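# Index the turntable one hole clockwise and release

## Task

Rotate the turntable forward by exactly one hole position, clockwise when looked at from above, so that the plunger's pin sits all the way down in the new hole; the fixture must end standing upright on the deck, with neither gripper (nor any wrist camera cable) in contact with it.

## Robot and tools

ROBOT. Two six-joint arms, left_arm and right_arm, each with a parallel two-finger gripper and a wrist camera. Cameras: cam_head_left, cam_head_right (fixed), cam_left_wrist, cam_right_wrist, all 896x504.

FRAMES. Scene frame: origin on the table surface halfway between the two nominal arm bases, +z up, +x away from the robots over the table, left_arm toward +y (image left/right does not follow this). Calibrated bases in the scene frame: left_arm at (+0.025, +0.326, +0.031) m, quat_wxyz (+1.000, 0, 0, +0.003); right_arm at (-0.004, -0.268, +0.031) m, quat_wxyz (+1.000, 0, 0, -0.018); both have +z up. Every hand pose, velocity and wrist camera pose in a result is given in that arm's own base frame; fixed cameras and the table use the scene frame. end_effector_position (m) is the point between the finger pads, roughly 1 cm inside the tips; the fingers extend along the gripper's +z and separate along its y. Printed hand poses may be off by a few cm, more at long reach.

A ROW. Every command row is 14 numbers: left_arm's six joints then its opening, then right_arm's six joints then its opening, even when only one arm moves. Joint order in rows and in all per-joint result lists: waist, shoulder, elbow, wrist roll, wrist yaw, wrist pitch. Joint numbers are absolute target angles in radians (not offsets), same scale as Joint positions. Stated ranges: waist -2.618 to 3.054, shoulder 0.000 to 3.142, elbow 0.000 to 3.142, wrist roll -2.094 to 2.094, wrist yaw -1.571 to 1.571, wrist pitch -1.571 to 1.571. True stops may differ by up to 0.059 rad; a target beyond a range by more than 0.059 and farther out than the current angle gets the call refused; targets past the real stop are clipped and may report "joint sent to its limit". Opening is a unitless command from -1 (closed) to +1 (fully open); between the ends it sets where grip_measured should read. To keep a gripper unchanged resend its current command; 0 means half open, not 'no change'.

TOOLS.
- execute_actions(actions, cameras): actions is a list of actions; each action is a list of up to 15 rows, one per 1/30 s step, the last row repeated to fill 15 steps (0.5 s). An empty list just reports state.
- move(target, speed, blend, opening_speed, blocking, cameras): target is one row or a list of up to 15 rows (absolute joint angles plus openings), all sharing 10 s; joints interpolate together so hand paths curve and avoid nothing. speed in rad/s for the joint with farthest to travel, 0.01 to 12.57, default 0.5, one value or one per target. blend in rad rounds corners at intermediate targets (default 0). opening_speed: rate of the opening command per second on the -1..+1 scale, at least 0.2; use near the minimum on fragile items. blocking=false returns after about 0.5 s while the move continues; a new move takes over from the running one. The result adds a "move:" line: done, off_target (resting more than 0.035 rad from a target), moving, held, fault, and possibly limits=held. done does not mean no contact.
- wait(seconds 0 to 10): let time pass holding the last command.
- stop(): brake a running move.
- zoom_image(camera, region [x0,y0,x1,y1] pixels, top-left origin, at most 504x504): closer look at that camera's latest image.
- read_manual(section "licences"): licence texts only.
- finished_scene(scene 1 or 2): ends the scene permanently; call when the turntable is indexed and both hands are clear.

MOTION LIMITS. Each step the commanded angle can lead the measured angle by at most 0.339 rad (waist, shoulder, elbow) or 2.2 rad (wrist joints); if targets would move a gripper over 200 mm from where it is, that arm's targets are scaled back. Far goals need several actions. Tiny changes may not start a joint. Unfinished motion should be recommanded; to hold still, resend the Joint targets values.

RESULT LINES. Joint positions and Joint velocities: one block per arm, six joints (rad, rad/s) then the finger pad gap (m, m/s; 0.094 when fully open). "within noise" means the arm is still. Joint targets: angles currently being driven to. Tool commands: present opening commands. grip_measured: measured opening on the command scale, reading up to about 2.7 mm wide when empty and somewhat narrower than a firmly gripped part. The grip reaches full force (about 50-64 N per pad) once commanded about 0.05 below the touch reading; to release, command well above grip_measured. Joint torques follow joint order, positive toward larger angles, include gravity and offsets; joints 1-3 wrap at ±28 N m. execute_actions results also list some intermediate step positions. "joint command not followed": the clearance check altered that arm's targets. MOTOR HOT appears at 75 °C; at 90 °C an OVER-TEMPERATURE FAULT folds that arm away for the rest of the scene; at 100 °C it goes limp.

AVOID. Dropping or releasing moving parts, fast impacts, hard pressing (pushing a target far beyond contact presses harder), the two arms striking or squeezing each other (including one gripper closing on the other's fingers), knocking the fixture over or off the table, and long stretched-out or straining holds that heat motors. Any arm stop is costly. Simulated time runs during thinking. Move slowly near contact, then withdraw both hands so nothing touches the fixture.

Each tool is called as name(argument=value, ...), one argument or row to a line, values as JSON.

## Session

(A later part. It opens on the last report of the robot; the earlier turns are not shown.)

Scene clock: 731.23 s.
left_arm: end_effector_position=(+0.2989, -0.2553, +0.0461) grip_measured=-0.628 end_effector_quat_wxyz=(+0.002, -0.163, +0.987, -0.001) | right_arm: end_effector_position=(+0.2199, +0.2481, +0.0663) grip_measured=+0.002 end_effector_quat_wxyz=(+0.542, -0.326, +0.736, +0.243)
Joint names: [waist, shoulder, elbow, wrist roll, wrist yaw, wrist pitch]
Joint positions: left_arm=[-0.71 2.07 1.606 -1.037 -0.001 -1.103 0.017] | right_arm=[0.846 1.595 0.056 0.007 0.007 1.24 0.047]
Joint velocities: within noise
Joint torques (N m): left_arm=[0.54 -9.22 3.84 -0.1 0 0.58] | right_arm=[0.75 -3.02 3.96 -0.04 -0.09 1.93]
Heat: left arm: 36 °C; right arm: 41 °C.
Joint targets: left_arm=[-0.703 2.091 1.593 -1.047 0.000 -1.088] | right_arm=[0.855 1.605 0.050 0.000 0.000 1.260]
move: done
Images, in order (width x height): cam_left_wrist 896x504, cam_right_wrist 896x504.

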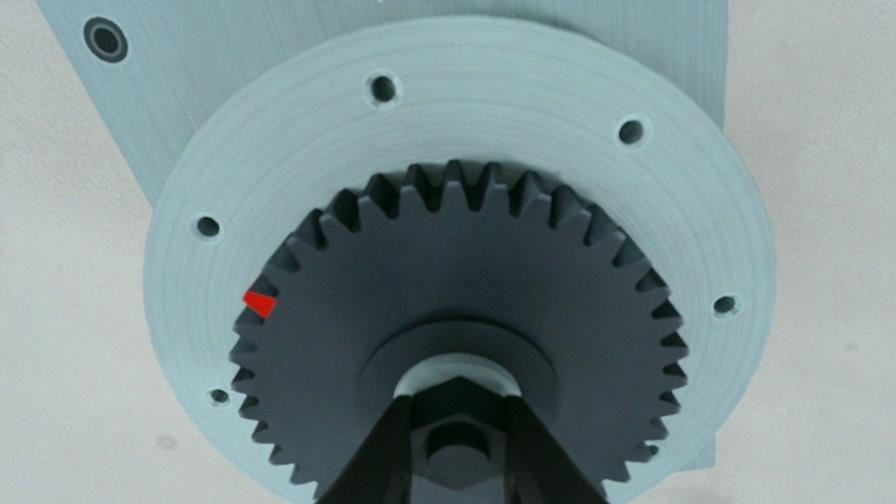

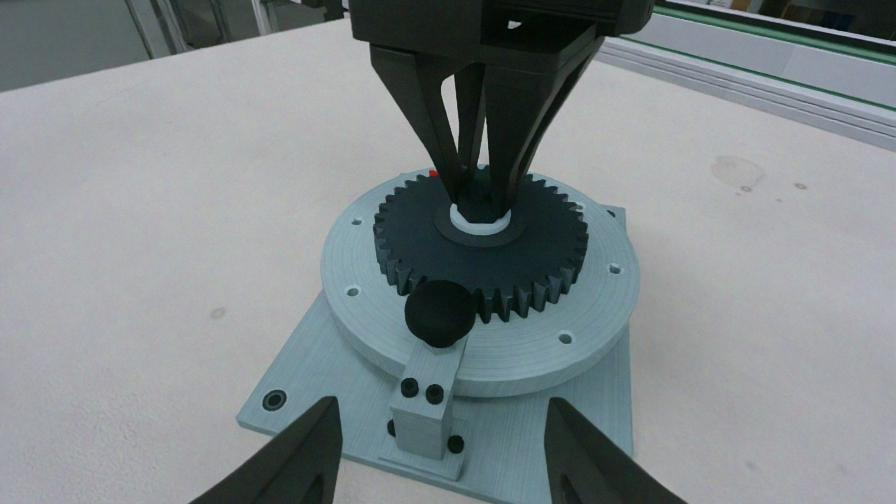

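move(
  target=[-0.703, 2.091, 1.593, -1.047, 0.0, -1.088, -0.72, 0.860, 1.932, 0.208, 0.0, 0.0, 1.441, 0.0],
  speed=0.3,
  cameras=["cam_left_wrist", "cam_right_wrist"],
)

zoom_image(
  camera="cam_right_wrist",
  region=[280, 200, 620, 500],
)

Scene clock: 762.07 s.
left_arm: end_effector_position=(+0.2989, -0.2553, +0.0461) grip_measured=-0.629 end_effector_quat_wxyz=(+0.002, -0.163, +0.987, -0.001) | right_arm: end_effector_position=(+0.2437, +0.2777, +0.0404) grip_measured=+0.002 end_effector_quat_wxyz=(+0.538, -0.329, +0.737, +0.243)
Joint names: [waist, shoulder, elbow, wrist roll, wrist yaw, wrist pitch]
Joint positions: left_arm=[-0.71 2.07 1.606 -1.037 -0.001 -1.103 0.017] | right_arm=[0.851 1.916 0.197 0.007 0.007 1.411 0.047]
Joint velocities: within noise
Joint torques (N m): left_arm=[0.5 -9.24 3.84 -0.1 0.01 0.59] | right_arm=[0.73 -4.56 4.31 -0.04 -0.09 2.02]
Heat: left arm: 36 °C; right arm: 41 °C.
Joint targets: left_arm=[-0.703 2.091 1.593 -1.047 0.000 -1.088] | right_arm=[0.860 1.932 0.208 0.000 0.000 1.441]
move: done
Images, in order (width x height): cam_left_wrist 896x504, cam_right_wrist 896x504.

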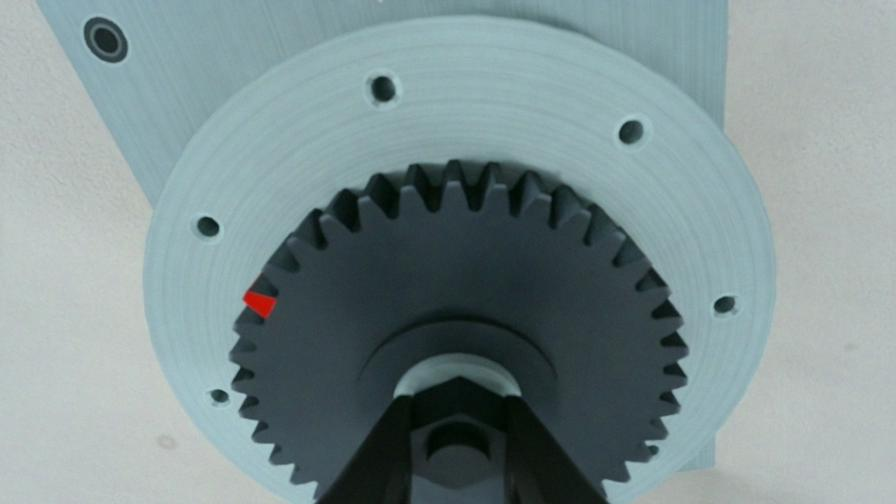

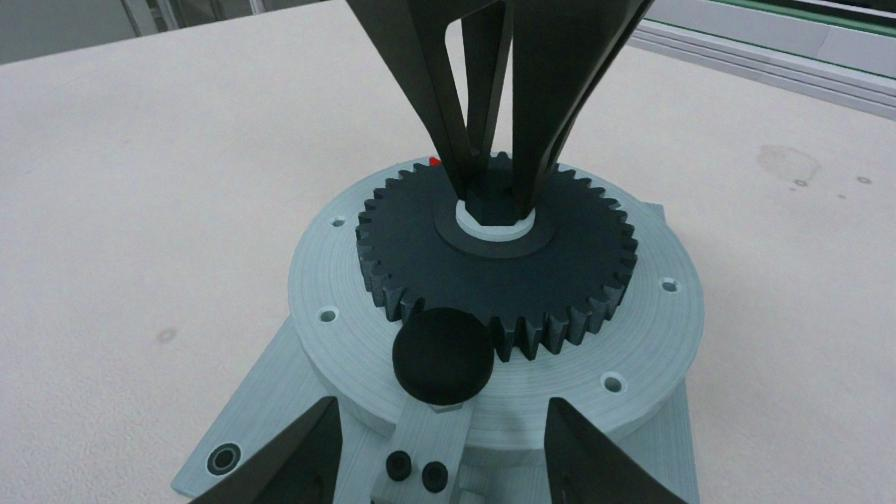

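Scaled by 1.482 from the camera's 896x504 image, which has a finer 1280x720 frame.

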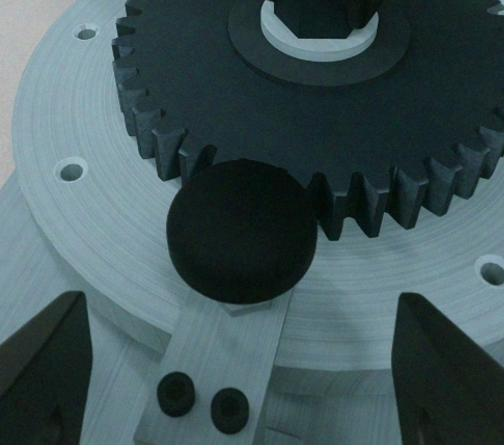

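move(
  target=[-0.703, 2.091, 1.593, -1.047, 0.0, -1.088, -0.72, 0.860, 1.988, 0.301, 0.0, 0.0, 1.400, 0.0],
  speed=0.2,
  cameras=["cam_left_wrist", "cam_right_wrist"],
)

zoom_image(
  camera="cam_right_wrist",
  region=[280, 200, 620, 500],
)

Scene clock: 785.23 s.
left_arm: end_effector_position=(+0.2989, -0.2553, +0.0461) grip_measured=-0.629 end_effector_quat_wxyz=(+0.002, -0.163, +0.987, -0.001) | right_arm: end_effector_position=(+0.2603, +0.2967, +0.0431) grip_measured=+0.002 end_effector_quat_wxyz=(+0.548, -0.325, +0.730, +0.248)
Joint names: [waist, shoulder, elbow, wrist roll, wrist yaw, wrist pitch]
Joint positions: left_arm=[-0.71 2.07 1.606 -1.037 -0.001 -1.103 0.017] | right_arm=[0.851 1.97 0.291 0.007 0.007 1.399 0.047]
Joint velocities: within noise
Joint torques (N m): left_arm=[0.53 -9.2 3.82 -0.1 0 0.59] | right_arm=[0.75 -5.16 4.55 -0.05 -0.09 1.78]
Heat: left arm: 36 °C; right arm: 44 °C.
Joint targets: left_arm=[-0.703 2.091 1.593 -1.047 0.000 -1.088] | right_arm=[0.860 1.988 0.301 0.000 0.000 1.400]
move: done
Images, in order (width x height): cam_left_wrist 896x504, cam_right_wrist 896x504.

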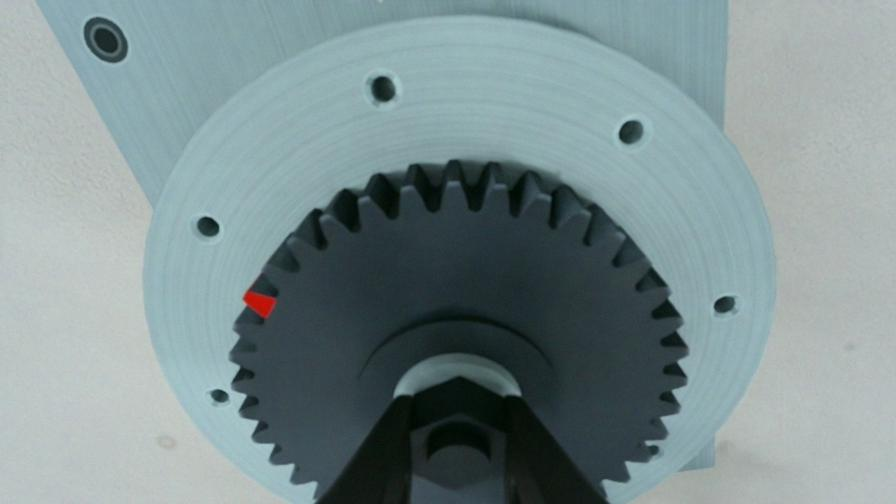

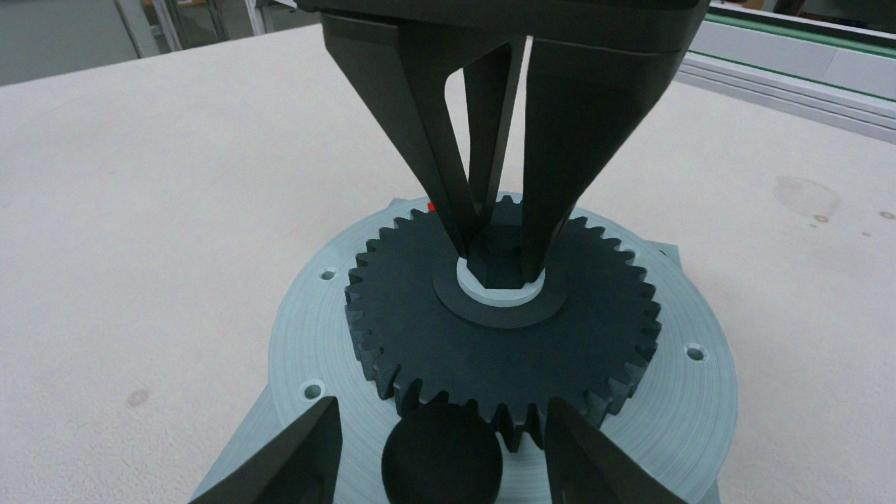

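Scaled by 1.482 from the camera's 896x504 image, which has a finer 1280x720 frame.

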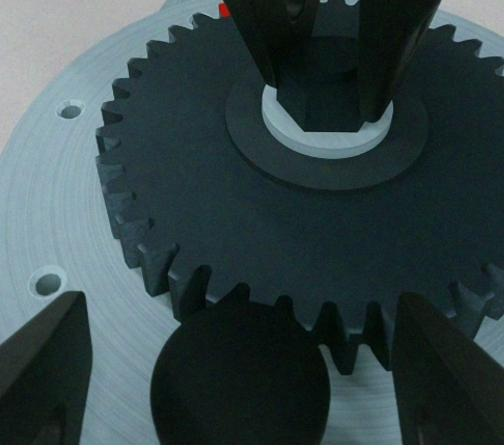

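move(
  target=[-0.703, 2.091, 1.593, -1.047, 0.0, -1.088, -0.72, 0.860, 1.988, 0.301, 0.0, 0.0, 1.400, -0.62],
  speed=0.2,
  opening_speed=0.3,
  cameras=["cam_left_wrist", "cam_right_wrist"],
)

zoom_image(
  camera="cam_right_wrist",
  region=[280, 200, 620, 500],
)

Scene clock: 804.77 s.
left_arm: end_effector_position=(+0.2989, -0.2553, +0.0461) grip_measured=-0.629 end_effector_quat_wxyz=(+0.002, -0.163, +0.987, -0.001) | right_arm: end_effector_position=(+0.2602, +0.2967, +0.0430) grip_measured=-0.487 end_effector_quat_wxyz=(+0.548, -0.325, +0.730, +0.248)
Joint names: [waist, shoulder, elbow, wrist roll, wrist yaw, wrist pitch]
Joint positions: left_arm=[-0.71 2.07 1.606 -1.037 -0.001 -1.103 0.017] | right_arm=[0.851 1.97 0.291 0.007 0.007 1.399 0.024]
Joint velocities: within noise
Joint torques (N m): left_arm=[0.53 -9.2 3.84 -0.11 0 0.59] | right_arm=[0.73 -5.09 4.51 -0.05 -0.09 1.77]
Heat: left arm: 36 °C; right arm: 42 °C.
Joint targets: left_arm=[-0.703 2.091 1.593 -1.047 0.000 -1.088] | right_arm=[0.860 1.988 0.301 0.000 0.000 1.400]
move: done
Images, in order (width x height): cam_left_wrist 896x504, cam_right_wrist 896x504.

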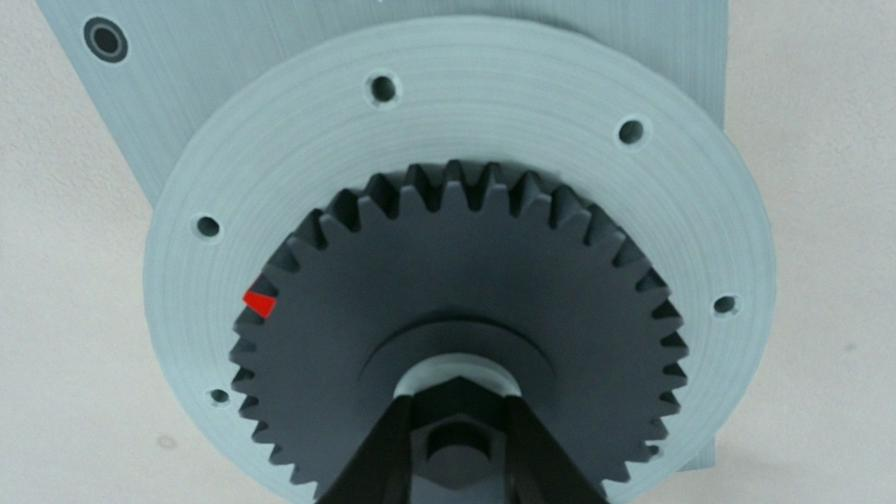

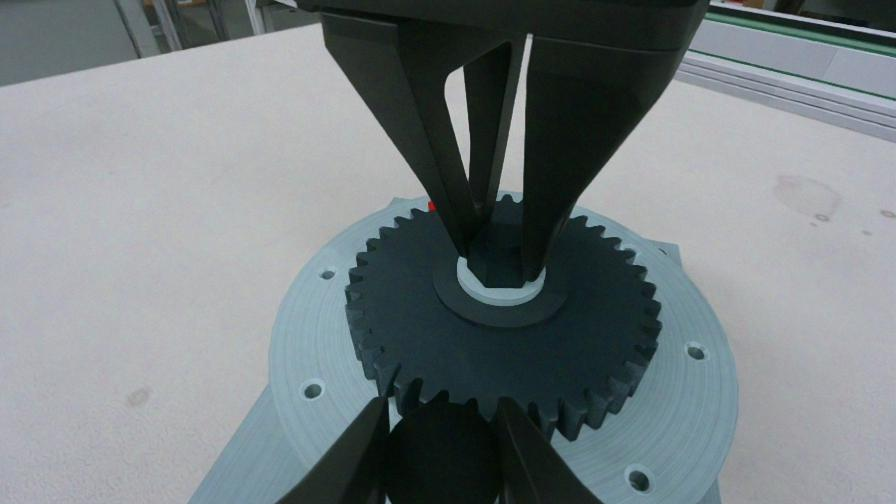

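Scaled by 1.482 from the camera's 896x504 image, which has a finer 1280x720 frame.

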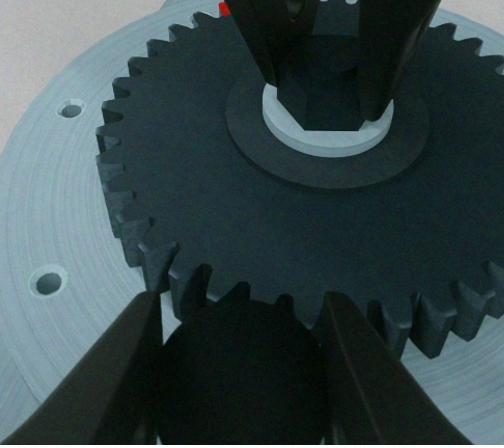

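move(
  target=[-0.703, 2.091, 1.593, -1.047, 0.0, -1.088, -0.72, 0.860, 1.915, 0.301, 0.0, 0.0, 1.355, -0.62],
  speed=0.15,
  cameras=["cam_left_wrist", "cam_right_wrist"],
)

zoom_image(
  camera="cam_right_wrist",
  region=[280, 200, 620, 500],
)

Scene clock: 827.40 s.
left_arm: end_effector_position=(+0.2989, -0.2553, +0.0461) grip_measured=-0.629 end_effector_quat_wxyz=(+0.002, -0.163, +0.987, -0.001) | right_arm: end_effector_position=(+0.2601, +0.2966, +0.0430) grip_measured=-0.487 end_effector_quat_wxyz=(+0.542, -0.327, +0.734, +0.245)
Joint names: [waist, shoulder, elbow, wrist roll, wrist yaw, wrist pitch]
Joint positions: left_arm=[-0.71 2.07 1.606 -1.037 -0.001 -1.103 0.017] | right_arm=[0.851 1.944 0.294 0.007 0.007 1.353 0.024]
Joint velocities: within noise
Joint torques (N m): left_arm=[0.53 -9.21 3.85 -0.08 -0.01 0.59] | right_arm=[0.76 -8.66 4.42 -0.05 -0.09 1.78]
Heat: left arm: 36 °C; right arm: 41 °C.
Joint targets: left_arm=[-0.703 2.091 1.593 -1.047 0.000 -1.088] | right_arm=[0.860 1.915 0.301 0.000 0.000 1.355]
move: done
Images, in order (width x height): cam_left_wrist 896x504, cam_right_wrist 896x504.

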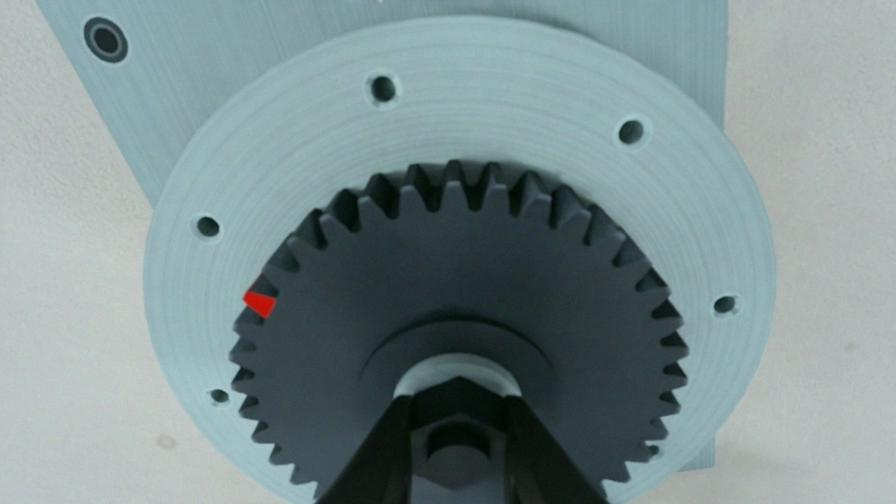

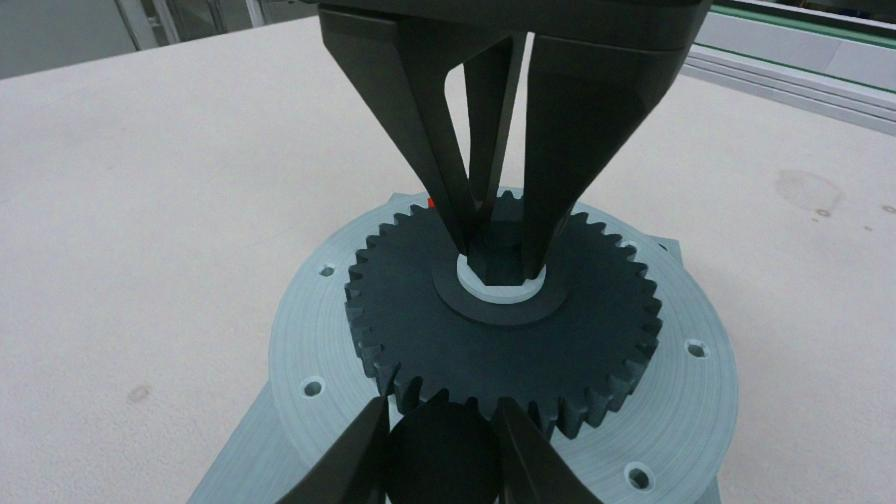

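Scaled by 1.482 from the camera's 896x504 image, which has a finer 1280x720 frame.

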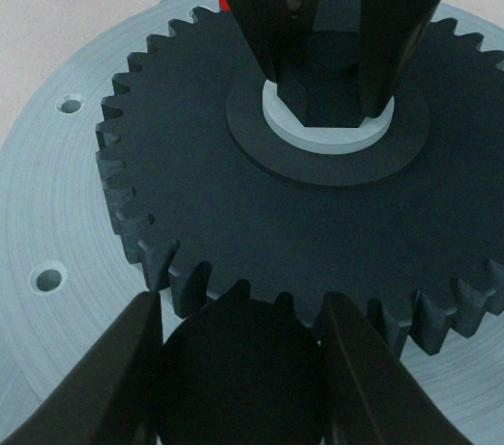

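move(
  target=[-0.703, 2.091, 1.593, -1.047, 0.0, -1.088, -0.72, 0.860, 1.86, 0.301, 0.0, 0.0, 1.325, -0.62],
  speed=0.15,
  cameras=["cam_left_wrist", "cam_right_wrist"],
)

zoom_image(
  camera="cam_right_wrist",
  region=[280, 200, 620, 500],
)

Scene clock: 839.23 s.
left_arm: end_effector_position=(+0.2989, -0.2553, +0.0461) grip_measured=-0.629 end_effector_quat_wxyz=(+0.002, -0.163, +0.987, -0.001) | right_arm: end_effector_position=(+0.2602, +0.2967, +0.0435) grip_measured=-0.487 end_effector_quat_wxyz=(+0.534, -0.330, +0.740, +0.241)
Joint names: [waist, shoulder, elbow, wrist roll, wrist yaw, wrist pitch]
Joint positions: left_arm=[-0.71 2.07 1.606 -1.037 -0.001 -1.103 0.017] | right_arm=[0.851 1.903 0.302 0.007 0.007 1.283 0.024]
Joint velocities: within noise
Joint torques (N m): left_arm=[0.53 -9.21 3.85 -0.11 0 0.58] | right_arm=[0.76 -9.76 4.04 -0.04 -0.08 2.13]
Heat: left arm: 36 °C; right arm: 41 °C.
Joint targets: left_arm=[-0.703 2.091 1.593 -1.047 0.000 -1.088] | right_arm=[0.860 1.860 0.301 0.000 0.000 1.325]
move: off_target (right_arm); right_arm: the shoulder is farthest, 0.043 rad from its target
Images, in order (width x height): cam_left_wrist 896x504, cam_right_wrist 896x504.

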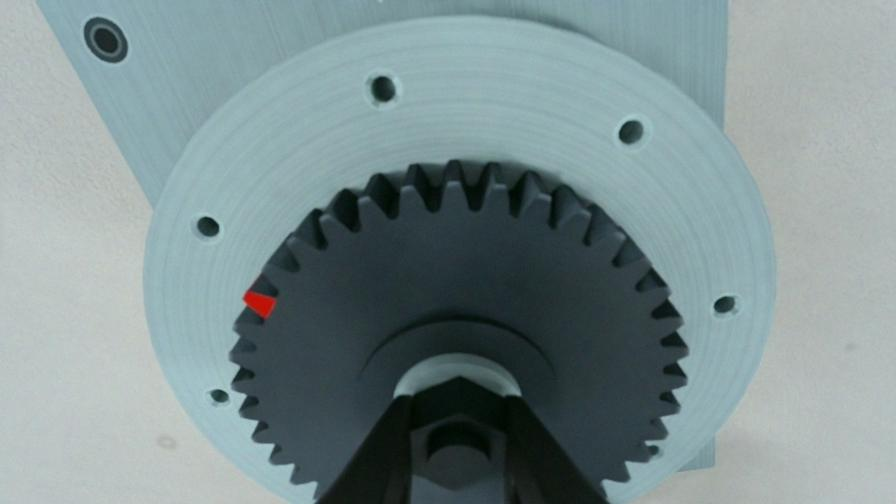

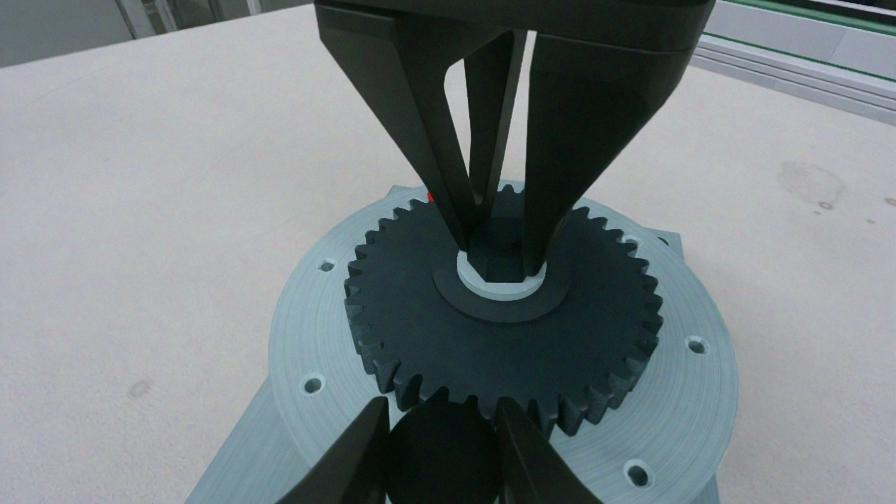

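Scaled by 1.482 from the camera's 896x504 image, which has a finer 1280x720 frame.

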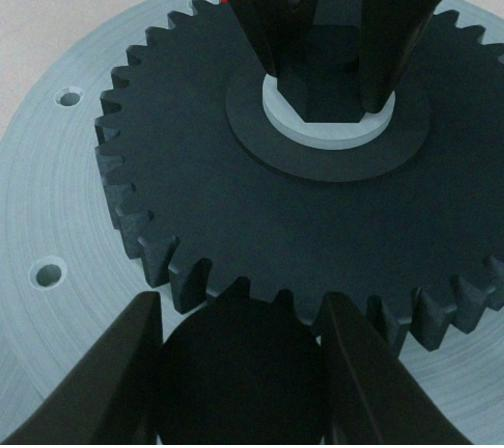

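move(
  target=[-0.703, 2.091, 1.593, -1.047, 0.0, -1.088, -0.72, 0.860, 1.85, 0.301, 0.0, 0.0, 1.48, -0.65],
  speed=0.15,
  cameras=["cam_right_wrist"],
)

zoom_image(
  camera="cam_right_wrist",
  region=[280, 200, 620, 500],
)

Scene clock: 873.80 s.
left_arm: end_effector_position=(+0.2989, -0.2553, +0.0461) grip_measured=-0.629 end_effector_quat_wxyz=(+0.001, -0.163, +0.987, -0.001) | right_arm: end_effector_position=(+0.2607, +0.2973, +0.0467) grip_measured=-0.487 end_effector_quat_wxyz=(+0.539, -0.329, +0.736, +0.244)
Joint names: [waist, shoulder, elbow, wrist roll, wrist yaw, wrist pitch]
Joint positions: left_arm=[-0.71 2.07 1.606 -1.037 -0.001 -1.103 0.017] | right_arm=[0.851 1.903 0.301 0.007 0.007 1.296 0.024]
Joint velocities: within noise
Joint torques (N m): left_arm=[0.54 -9.25 3.82 -0.1 0 0.59] | right_arm=[0.76 -10.58 4.08 -0.04 -0.08 3.43]
Heat: left arm: 37 °C; right arm: 43 °C.
Joint targets: left_arm=[-0.703 2.091 1.593 -1.047 0.000 -1.088] | right_arm=[0.860 1.850 0.301 0.000 0.000 1.480]
move: off_target (right_arm); right_arm: the wrist pitch is farthest, 0.184 rad from its target
Images, in order (width x height): cam_right_wrist 896x504.

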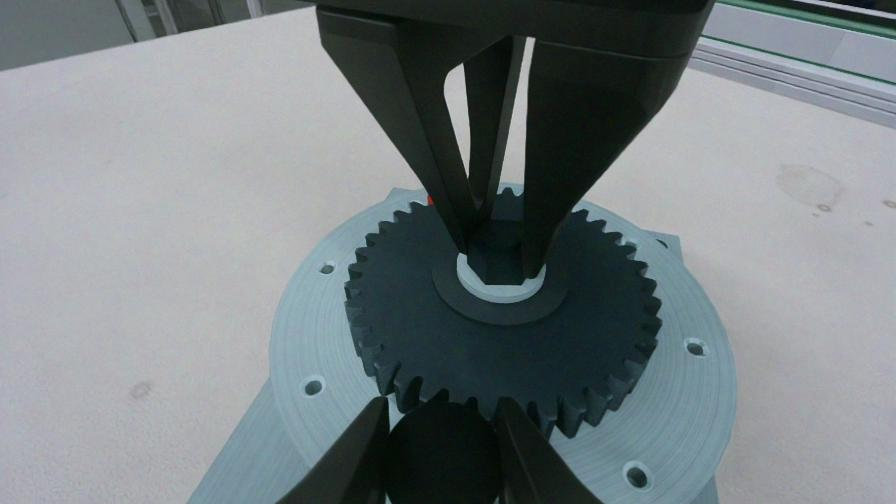

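Scaled by 1.482 from the camera's 896x504 image, which has a finer 1280x720 frame.

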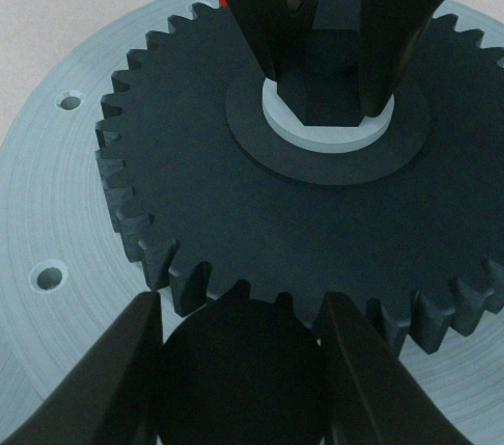

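move(
  target=[-0.703, 2.091, 1.593, -1.047, 0.0, -1.088, -0.72, 0.860, 1.81, 0.301, 0.0, 0.0, 1.55, -0.65],
  speed=0.15,
  cameras=["cam_right_wrist"],
)

zoom_image(
  camera="cam_right_wrist",
  region=[280, 200, 620, 500],
)

Scene clock: 886.60 s.
left_arm: end_effector_position=(+0.2985, -0.2558, +0.0461) grip_measured=-0.629 end_effector_quat_wxyz=(+0.000, -0.163, +0.987, -0.002) | right_arm: end_effector_position=(+0.2603, +0.2968, +0.0497) grip_measured=-0.487 end_effector_quat_wxyz=(+0.542, -0.327, +0.734, +0.245)
Joint names: [waist, shoulder, elbow, wrist roll, wrist yaw, wrist pitch]
Joint positions: left_arm=[-0.71 2.07 1.606 -1.037 0.002 -1.103 0.017] | right_arm=[0.851 1.896 0.295 0.007 0.007 1.305 0.024]
Joint velocities: within noise
Joint torques (N m): left_arm=[0.54 -9.2 3.85 -0.11 -0.03 0.6] | right_arm=[0.79 -13.19 4.64 -0.05 -0.08 3.98]
Heat: left arm: 37 °C; right arm: 54 °C.
Joint targets: left_arm=[-0.703 2.091 1.593 -1.047 0.000 -1.088] | right_arm=[0.860 1.810 0.301 0.000 0.000 1.550]
move: off_target (right_arm); right_arm: the wrist pitch is farthest, 0.245 rad from its target
Images, in order (width x height): cam_right_wrist 896x504.

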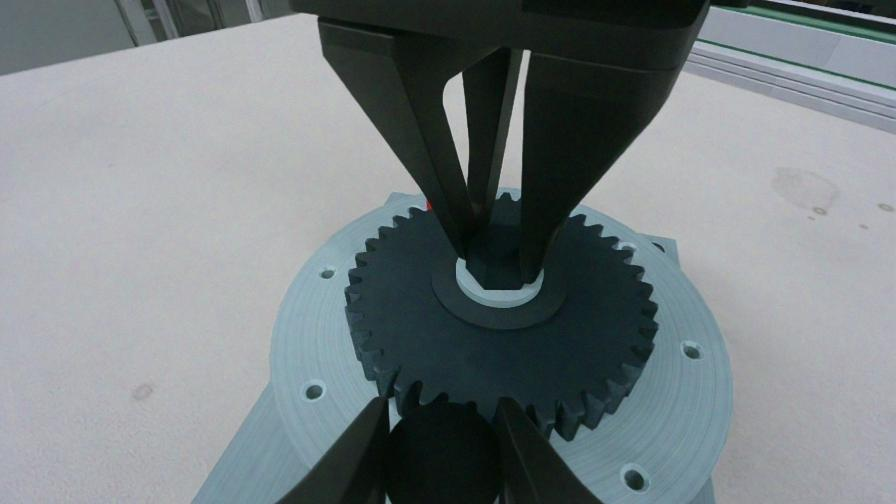

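Scaled by 1.482 from the camera's 896x504 image, which has a finer 1280x720 frame.

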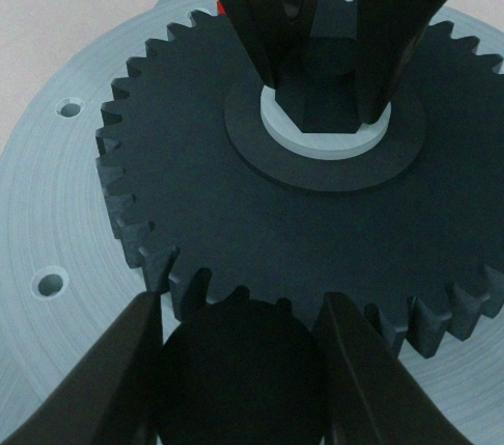

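move(
  target=[-0.703, 2.091, 1.593, -0.70, 0.0, -1.088, -0.72, 0.860, 1.81, 0.301, 0.0, 0.0, 1.55, -0.65],
  speed=0.3,
  cameras=["cam_left_wrist", "cam_right_wrist"],
)

Scene clock: 899.37 s.
left_arm: end_effector_position=(+0.2982, -0.2566, +0.0461) grip_measured=-0.629 end_effector_quat_wxyz=(+0.000, -0.003, +1.000, -0.004) | right_arm: end_effector_position=(+0.2602, +0.2967, +0.0508) grip_measured=-0.487 end_effector_quat_wxyz=(+0.544, -0.327, +0.733, +0.246)
Joint names: [waist, shoulder, elbow, wrist roll, wrist yaw, wrist pitch]
Joint positions: left_arm=[-0.71 2.07 1.606 -0.716 0.007 -1.102 0.017] | right_arm=[0.851 1.893 0.294 0.007 0.007 1.307 0.024]
Joint velocities: within noise
Joint torques (N m): left_arm=[0.51 -9.21 3.84 0.2 -0.09 0.57] | right_arm=[0.75 -12.88 4.79 -0.05 -0.09 3.96]
Heat: left arm: 37 °C; right arm: 57 °C.
Joint targets: left_arm=[-0.703 2.091 1.593 -0.700 0.000 -1.088] | right_arm=[0.860 1.810 0.301 0.000 0.000 1.550]
move: off_target (right_arm); right_arm: the wrist pitch is farthest, 0.243 rad from its target
Images, in order (width x height): cam_left_wrist 896x504, cam_right_wrist 896x504.

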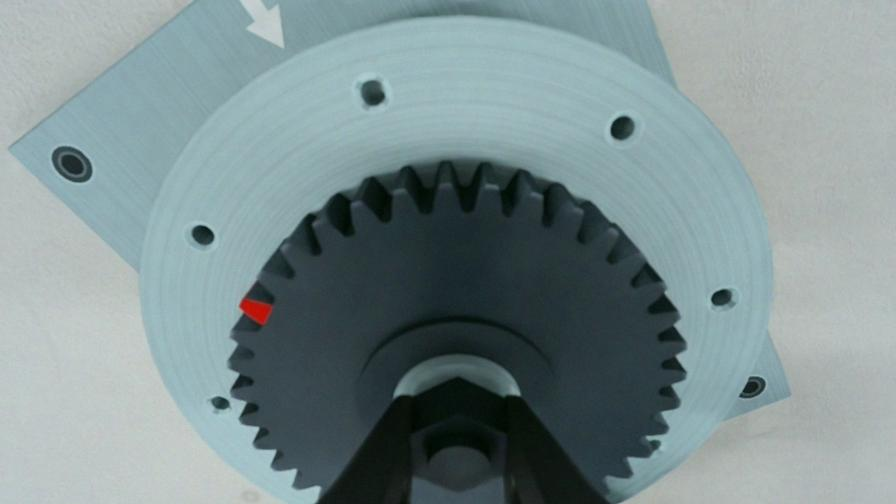

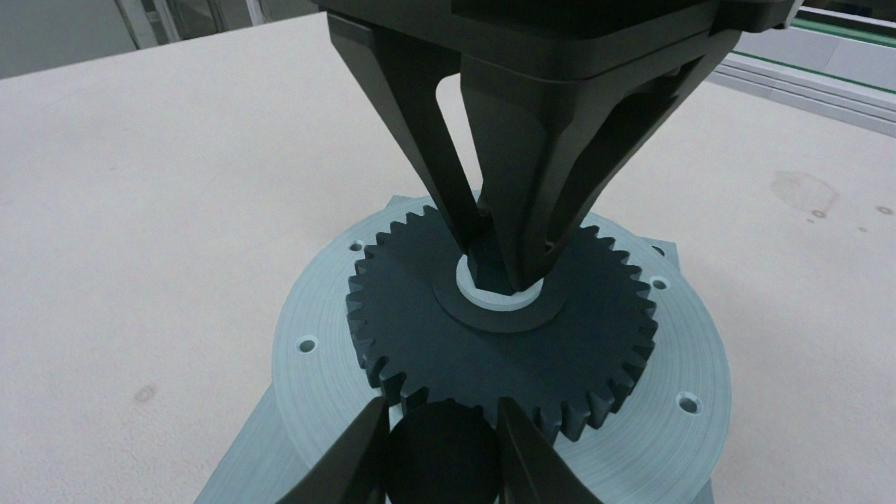

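move(
  target=[-0.703, 2.091, 1.593, -0.70, 0.0, -1.088, -0.72, 0.860, 1.92, 0.301, 0.0, 0.0, 1.36, -0.62],
  speed=0.3,
  cameras=["cam_right_wrist"],
)

Scene clock: 916.33 s.
left_arm: end_effector_position=(+0.2982, -0.2566, +0.0461) grip_measured=-0.629 end_effector_quat_wxyz=(+0.000, -0.002, +1.000, -0.004) | right_arm: end_effector_position=(+0.2598, +0.2963, +0.0475) grip_measured=-0.487 end_effector_quat_wxyz=(+0.541, -0.328, +0.735, +0.245)
Joint names: [waist, shoulder, elbow, wrist roll, wrist yaw, wrist pitch]
Joint positions: left_arm=[-0.71 2.07 1.606 -0.714 0.007 -1.102 0.017] | right_arm=[0.851 1.904 0.294 0.007 0.007 1.311 0.024]
Joint velocities: within noise
Joint torques (N m): left_arm=[0.54 -9.22 3.84 0.18 -0.08 0.59] | right_arm=[0.76 -5.09 4.71 -0.06 -0.09 2.21]
Heat: left arm: 37 °C; right arm: 59 °C.
Joint targets: left_arm=[-0.703 2.091 1.593 -0.700 0.000 -1.088] | right_arm=[0.860 1.920 0.301 0.000 0.000 1.360]
move: off_target (right_arm); right_arm: the wrist pitch is farthest, 0.049 rad from its target
Images, in order (width x height): cam_right_wrist 896x504.

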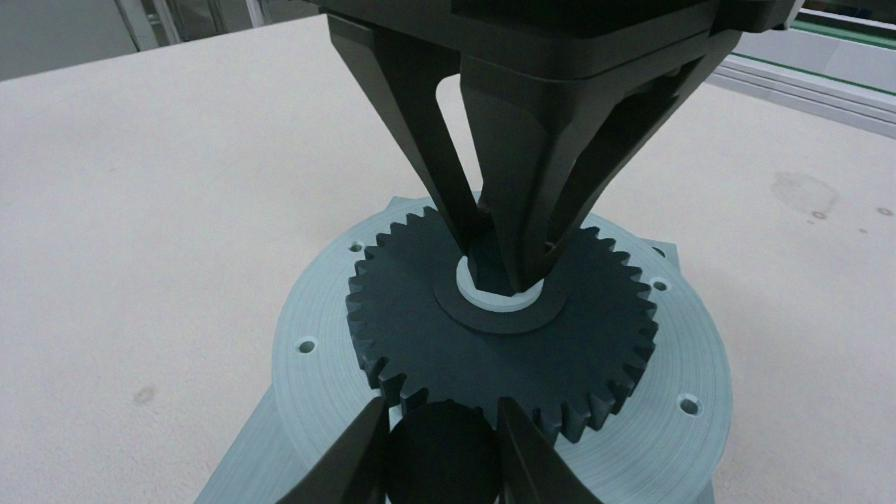

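move(
  target=[-0.703, 2.091, 1.593, -0.70, 0.0, -1.088, -0.72, 0.860, 1.935, 0.301, 0.0, 0.0, 1.345, 0.0],
  speed=0.2,
  opening_speed=0.6,
  cameras=["cam_right_wrist"],
)

Scene clock: 925.93 s.
left_arm: end_effector_position=(+0.2982, -0.2566, +0.0461) grip_measured=-0.629 end_effector_quat_wxyz=(+0.000, -0.002, +1.000, -0.004) | right_arm: end_effector_position=(+0.2598, +0.2962, +0.0456) grip_measured=-0.002 end_effector_quat_wxyz=(+0.541, -0.328, +0.735, +0.245)
Joint names: [waist, shoulder, elbow, wrist roll, wrist yaw, wrist pitch]
Joint positions: left_arm=[-0.71 2.07 1.606 -0.714 0.007 -1.102 0.017] | right_arm=[0.851 1.918 0.293 0.007 0.007 1.325 0.047]
Joint velocities: within noise
Joint torques (N m): left_arm=[0.51 -9.25 3.85 0.18 -0.06 0.57] | right_arm=[0.7 -4.98 4.72 -0.06 -0.08 1.93]
Heat: left arm: 37 °C; right arm: 55 °C.
Joint targets: left_arm=[-0.703 2.091 1.593 -0.700 0.000 -1.088] | right_arm=[0.860 1.935 0.301 0.000 0.000 1.345]
move: done
Images, in order (width x height): cam_right_wrist 896x504.

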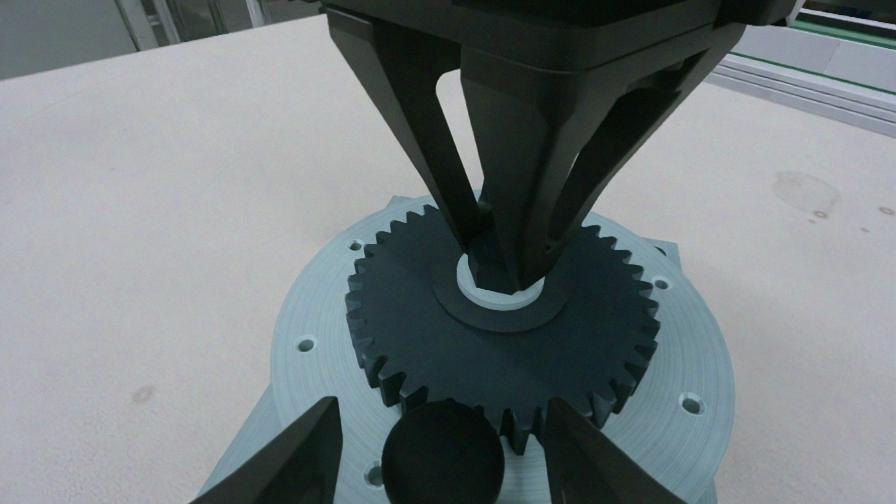

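move(
  target=[
    [-0.703, 2.091, 1.593, -0.32, 0.0, -1.088, -0.72, 0.860, 1.935, 0.301, 0.0, 0.0, 1.345, 0.0],
    [-0.703, 2.091, 1.593, -0.20, 0.0, -1.088, -0.72, 0.860, 1.935, 0.301, 0.0, 0.0, 1.345, 0.0],
  ],
  speed=[0.3, 0.06],
  cameras=["cam_left_wrist", "cam_right_wrist"],
)

zoom_image(
  camera="cam_right_wrist",
  region=[280, 200, 620, 500],
)

Scene clock: 941.37 s.
left_arm: end_effector_position=(+0.2983, -0.2570, +0.0461) grip_measured=-0.629 end_effector_quat_wxyz=(+0.001, +0.229, +0.973, -0.005) | right_arm: end_effector_position=(+0.2598, +0.2963, +0.0457) grip_measured=-0.002 end_effector_quat_wxyz=(+0.541, -0.328, +0.735, +0.245)
Joint names: [waist, shoulder, elbow, wrist roll, wrist yaw, wrist pitch]
Joint positions: left_arm=[-0.71 2.07 1.606 -0.248 0.009 -1.101 0.017] | right_arm=[0.851 1.918 0.293 0.007 0.007 1.325 0.047]
Joint velocities: within noise
Joint torques (N m): left_arm=[0.47 -9.26 3.86 0.57 -0.08 0.56] | right_arm=[0.76 -5.04 4.7 -0.04 -0.1 1.93]
Heat: left arm: 37 °C; right arm: 52 °C.
Joint targets: left_arm=[-0.703 2.091 1.593 -0.200 0.000 -1.088] | right_arm=[0.860 1.935 0.301 0.000 0.000 1.345]
move: off_target (left_arm); left_arm: the wrist roll is farthest, 0.048 rad from its target
Images, in order (width x height): cam_left_wrist 896x504, cam_right_wrist 896x504.

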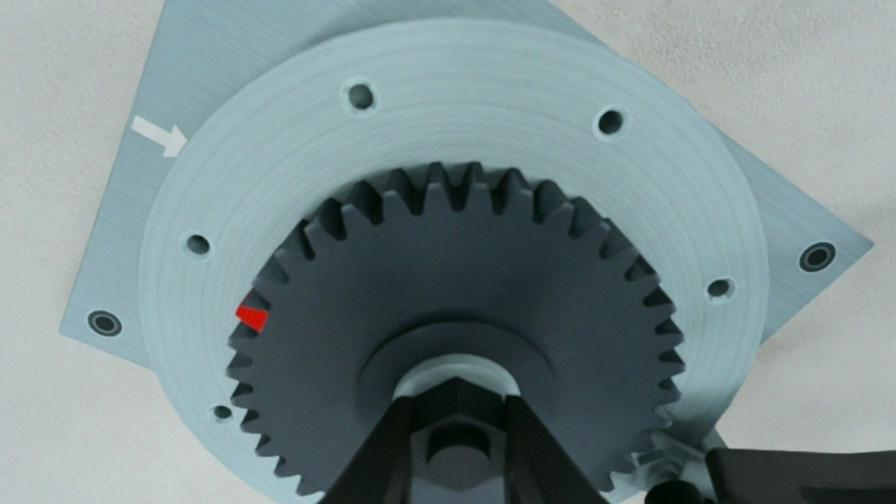

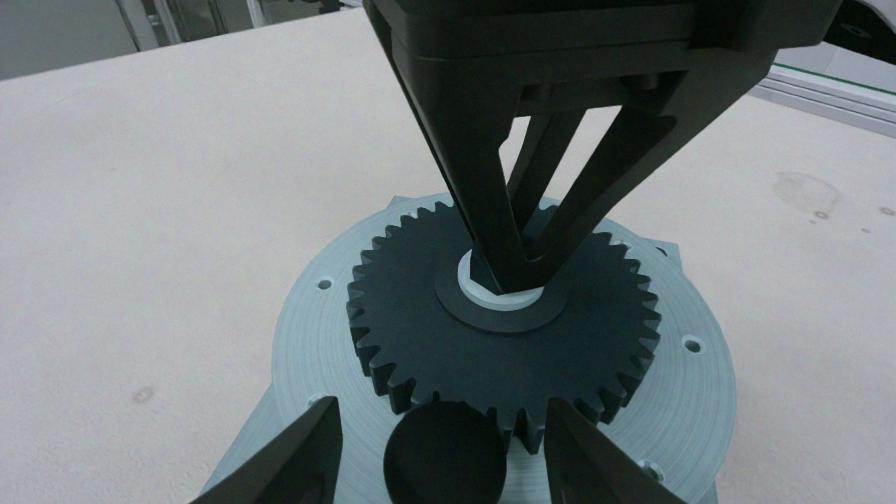

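Scaled by 1.482 from the camera's 896x504 image, which has a finer 1280x720 frame.

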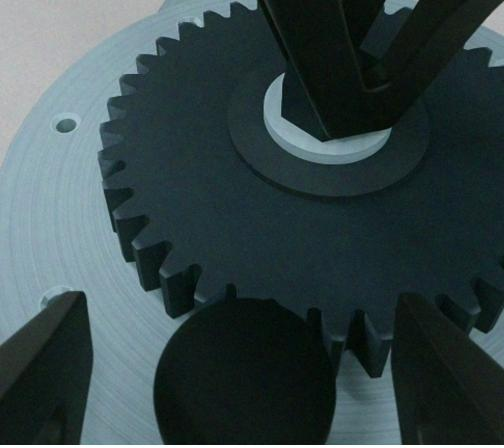

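move(
  target=[-0.703, 2.091, 1.593, -0.27, 0.0, -1.088, -0.72, 0.860, 1.935, 0.301, 0.0, 0.0, 1.345, 0.0],
  speed=0.06,
  cameras=["cam_left_wrist", "cam_right_wrist"],
)

zoom_image(
  camera="cam_left_wrist",
  region=[560, 360, 800, 504],
)

Scene clock: 973.20 s.
left_arm: end_effector_position=(+0.2983, -0.2570, +0.0461) grip_measured=-0.629 end_effector_quat_wxyz=(+0.001, +0.217, +0.976, -0.005) | right_arm: end_effector_position=(+0.2598, +0.2963, +0.0457) grip_measured=-0.002 end_effector_quat_wxyz=(+0.541, -0.328, +0.735, +0.245)
Joint names: [waist, shoulder, elbow, wrist roll, wrist yaw, wrist pitch]
Joint positions: left_arm=[-0.71 2.07 1.606 -0.272 0.009 -1.101 0.017] | right_arm=[0.851 1.918 0.293 0.007 0.007 1.325 0.047]
Joint velocities: within noise
Joint torques (N m): left_arm=[0.53 -9.26 3.86 0.05 -0.09 0.56] | right_arm=[0.75 -5.05 4.67 -0.04 -0.09 1.93]
Heat: left arm: 37 °C; right arm: 50 °C.
Joint targets: left_arm=[-0.703 2.091 1.593 -0.270 0.000 -1.088] | right_arm=[0.860 1.935 0.301 0.000 0.000 1.345]
move: done
Images, in order (width x height): cam_left_wrist 896x504, cam_right_wrist 896x504.

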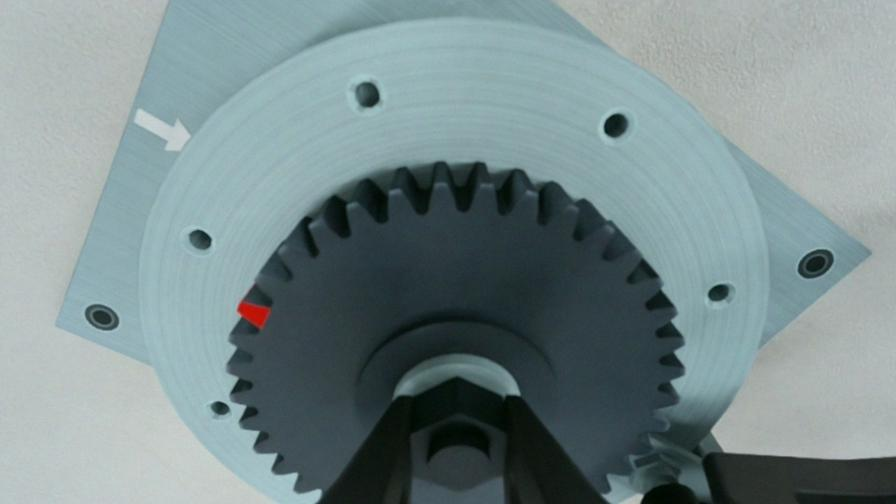

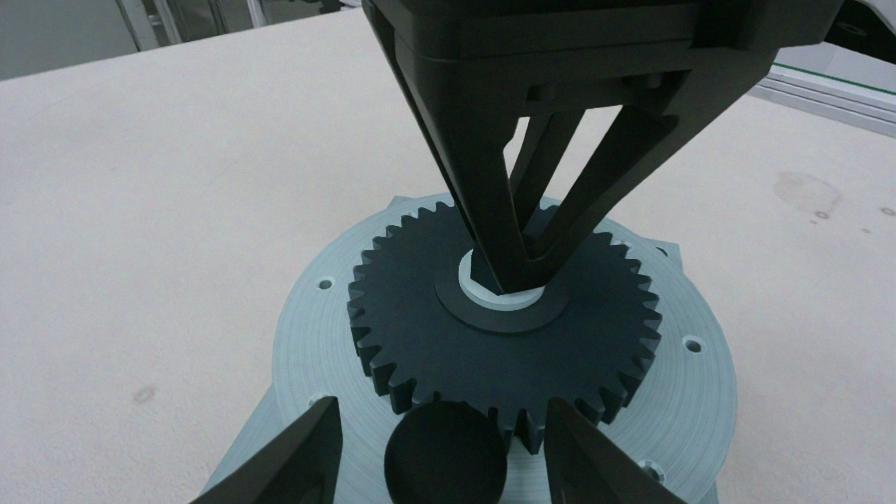

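Scaled by 2.100 from the camera's 896x504 image, which has a finer 1280x720 frame.

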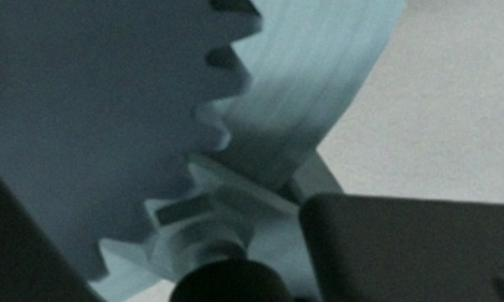

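move(
  target=[-0.703, 2.091, 1.593, -0.15, 0.0, -1.088, -0.75, 0.860, 1.935, 0.301, 0.0, 0.0, 1.345, 0.0],
  speed=0.06,
  cameras=["cam_left_wrist", "cam_right_wrist"],
)

Scene clock: 1030.87 s.
left_arm: end_effector_position=(+0.2982, -0.2571, +0.0461) grip_measured=-0.629 end_effector_quat_wxyz=(+0.001, +0.260, +0.966, -0.006) | right_arm: end_effector_position=(+0.2598, +0.2963, +0.0457) grip_measured=-0.002 end_effector_quat_wxyz=(+0.541, -0.328, +0.735, +0.245)
Joint names: [waist, shoulder, elbow, wrist roll, wrist yaw, wrist pitch]
Joint positions: left_arm=[-0.71 2.07 1.606 -0.184 0.009 -1.101 0.017] | right_arm=[0.851 1.918 0.293 0.007 0.007 1.325 0.047]
Joint velocities: within noise
Joint torques (N m): left_arm=[0.54 -9.21 3.85 0.41 -0.09 0.56] | right_arm=[0.69 -4.96 4.71 -0.04 -0.08 1.93]
Heat: left arm: 37 °C; right arm: 49 °C.
Joint targets: left_arm=[-0.703 2.091 1.593 -0.150 0.000 -1.088] | right_arm=[0.860 1.935 0.301 0.000 0.000 1.345]
move: done
Images, in order (width x height): cam_left_wrist 896x504, cam_right_wrist 896x504.

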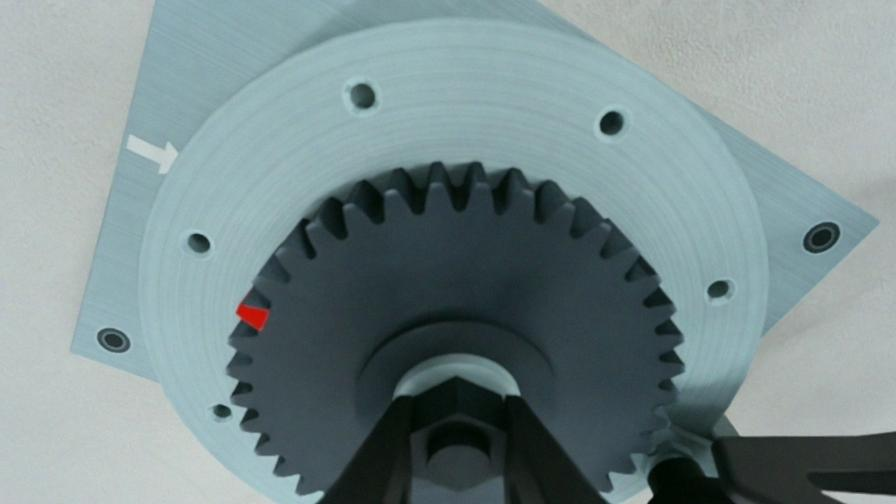

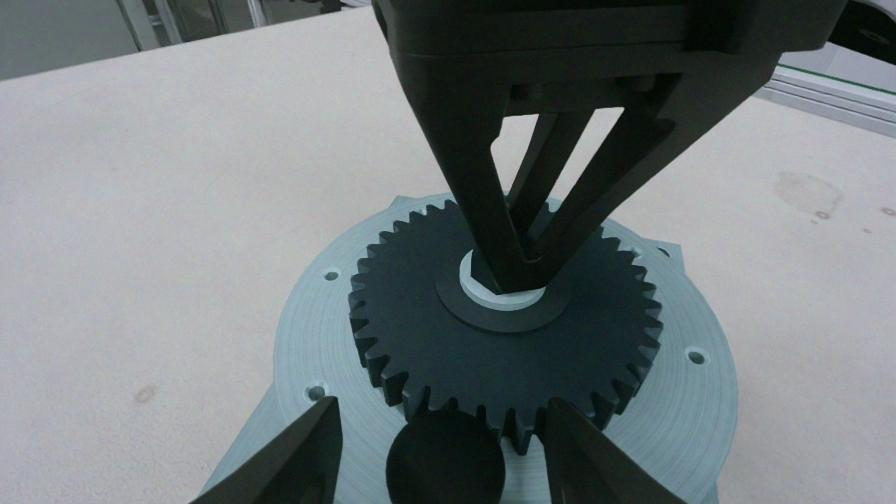

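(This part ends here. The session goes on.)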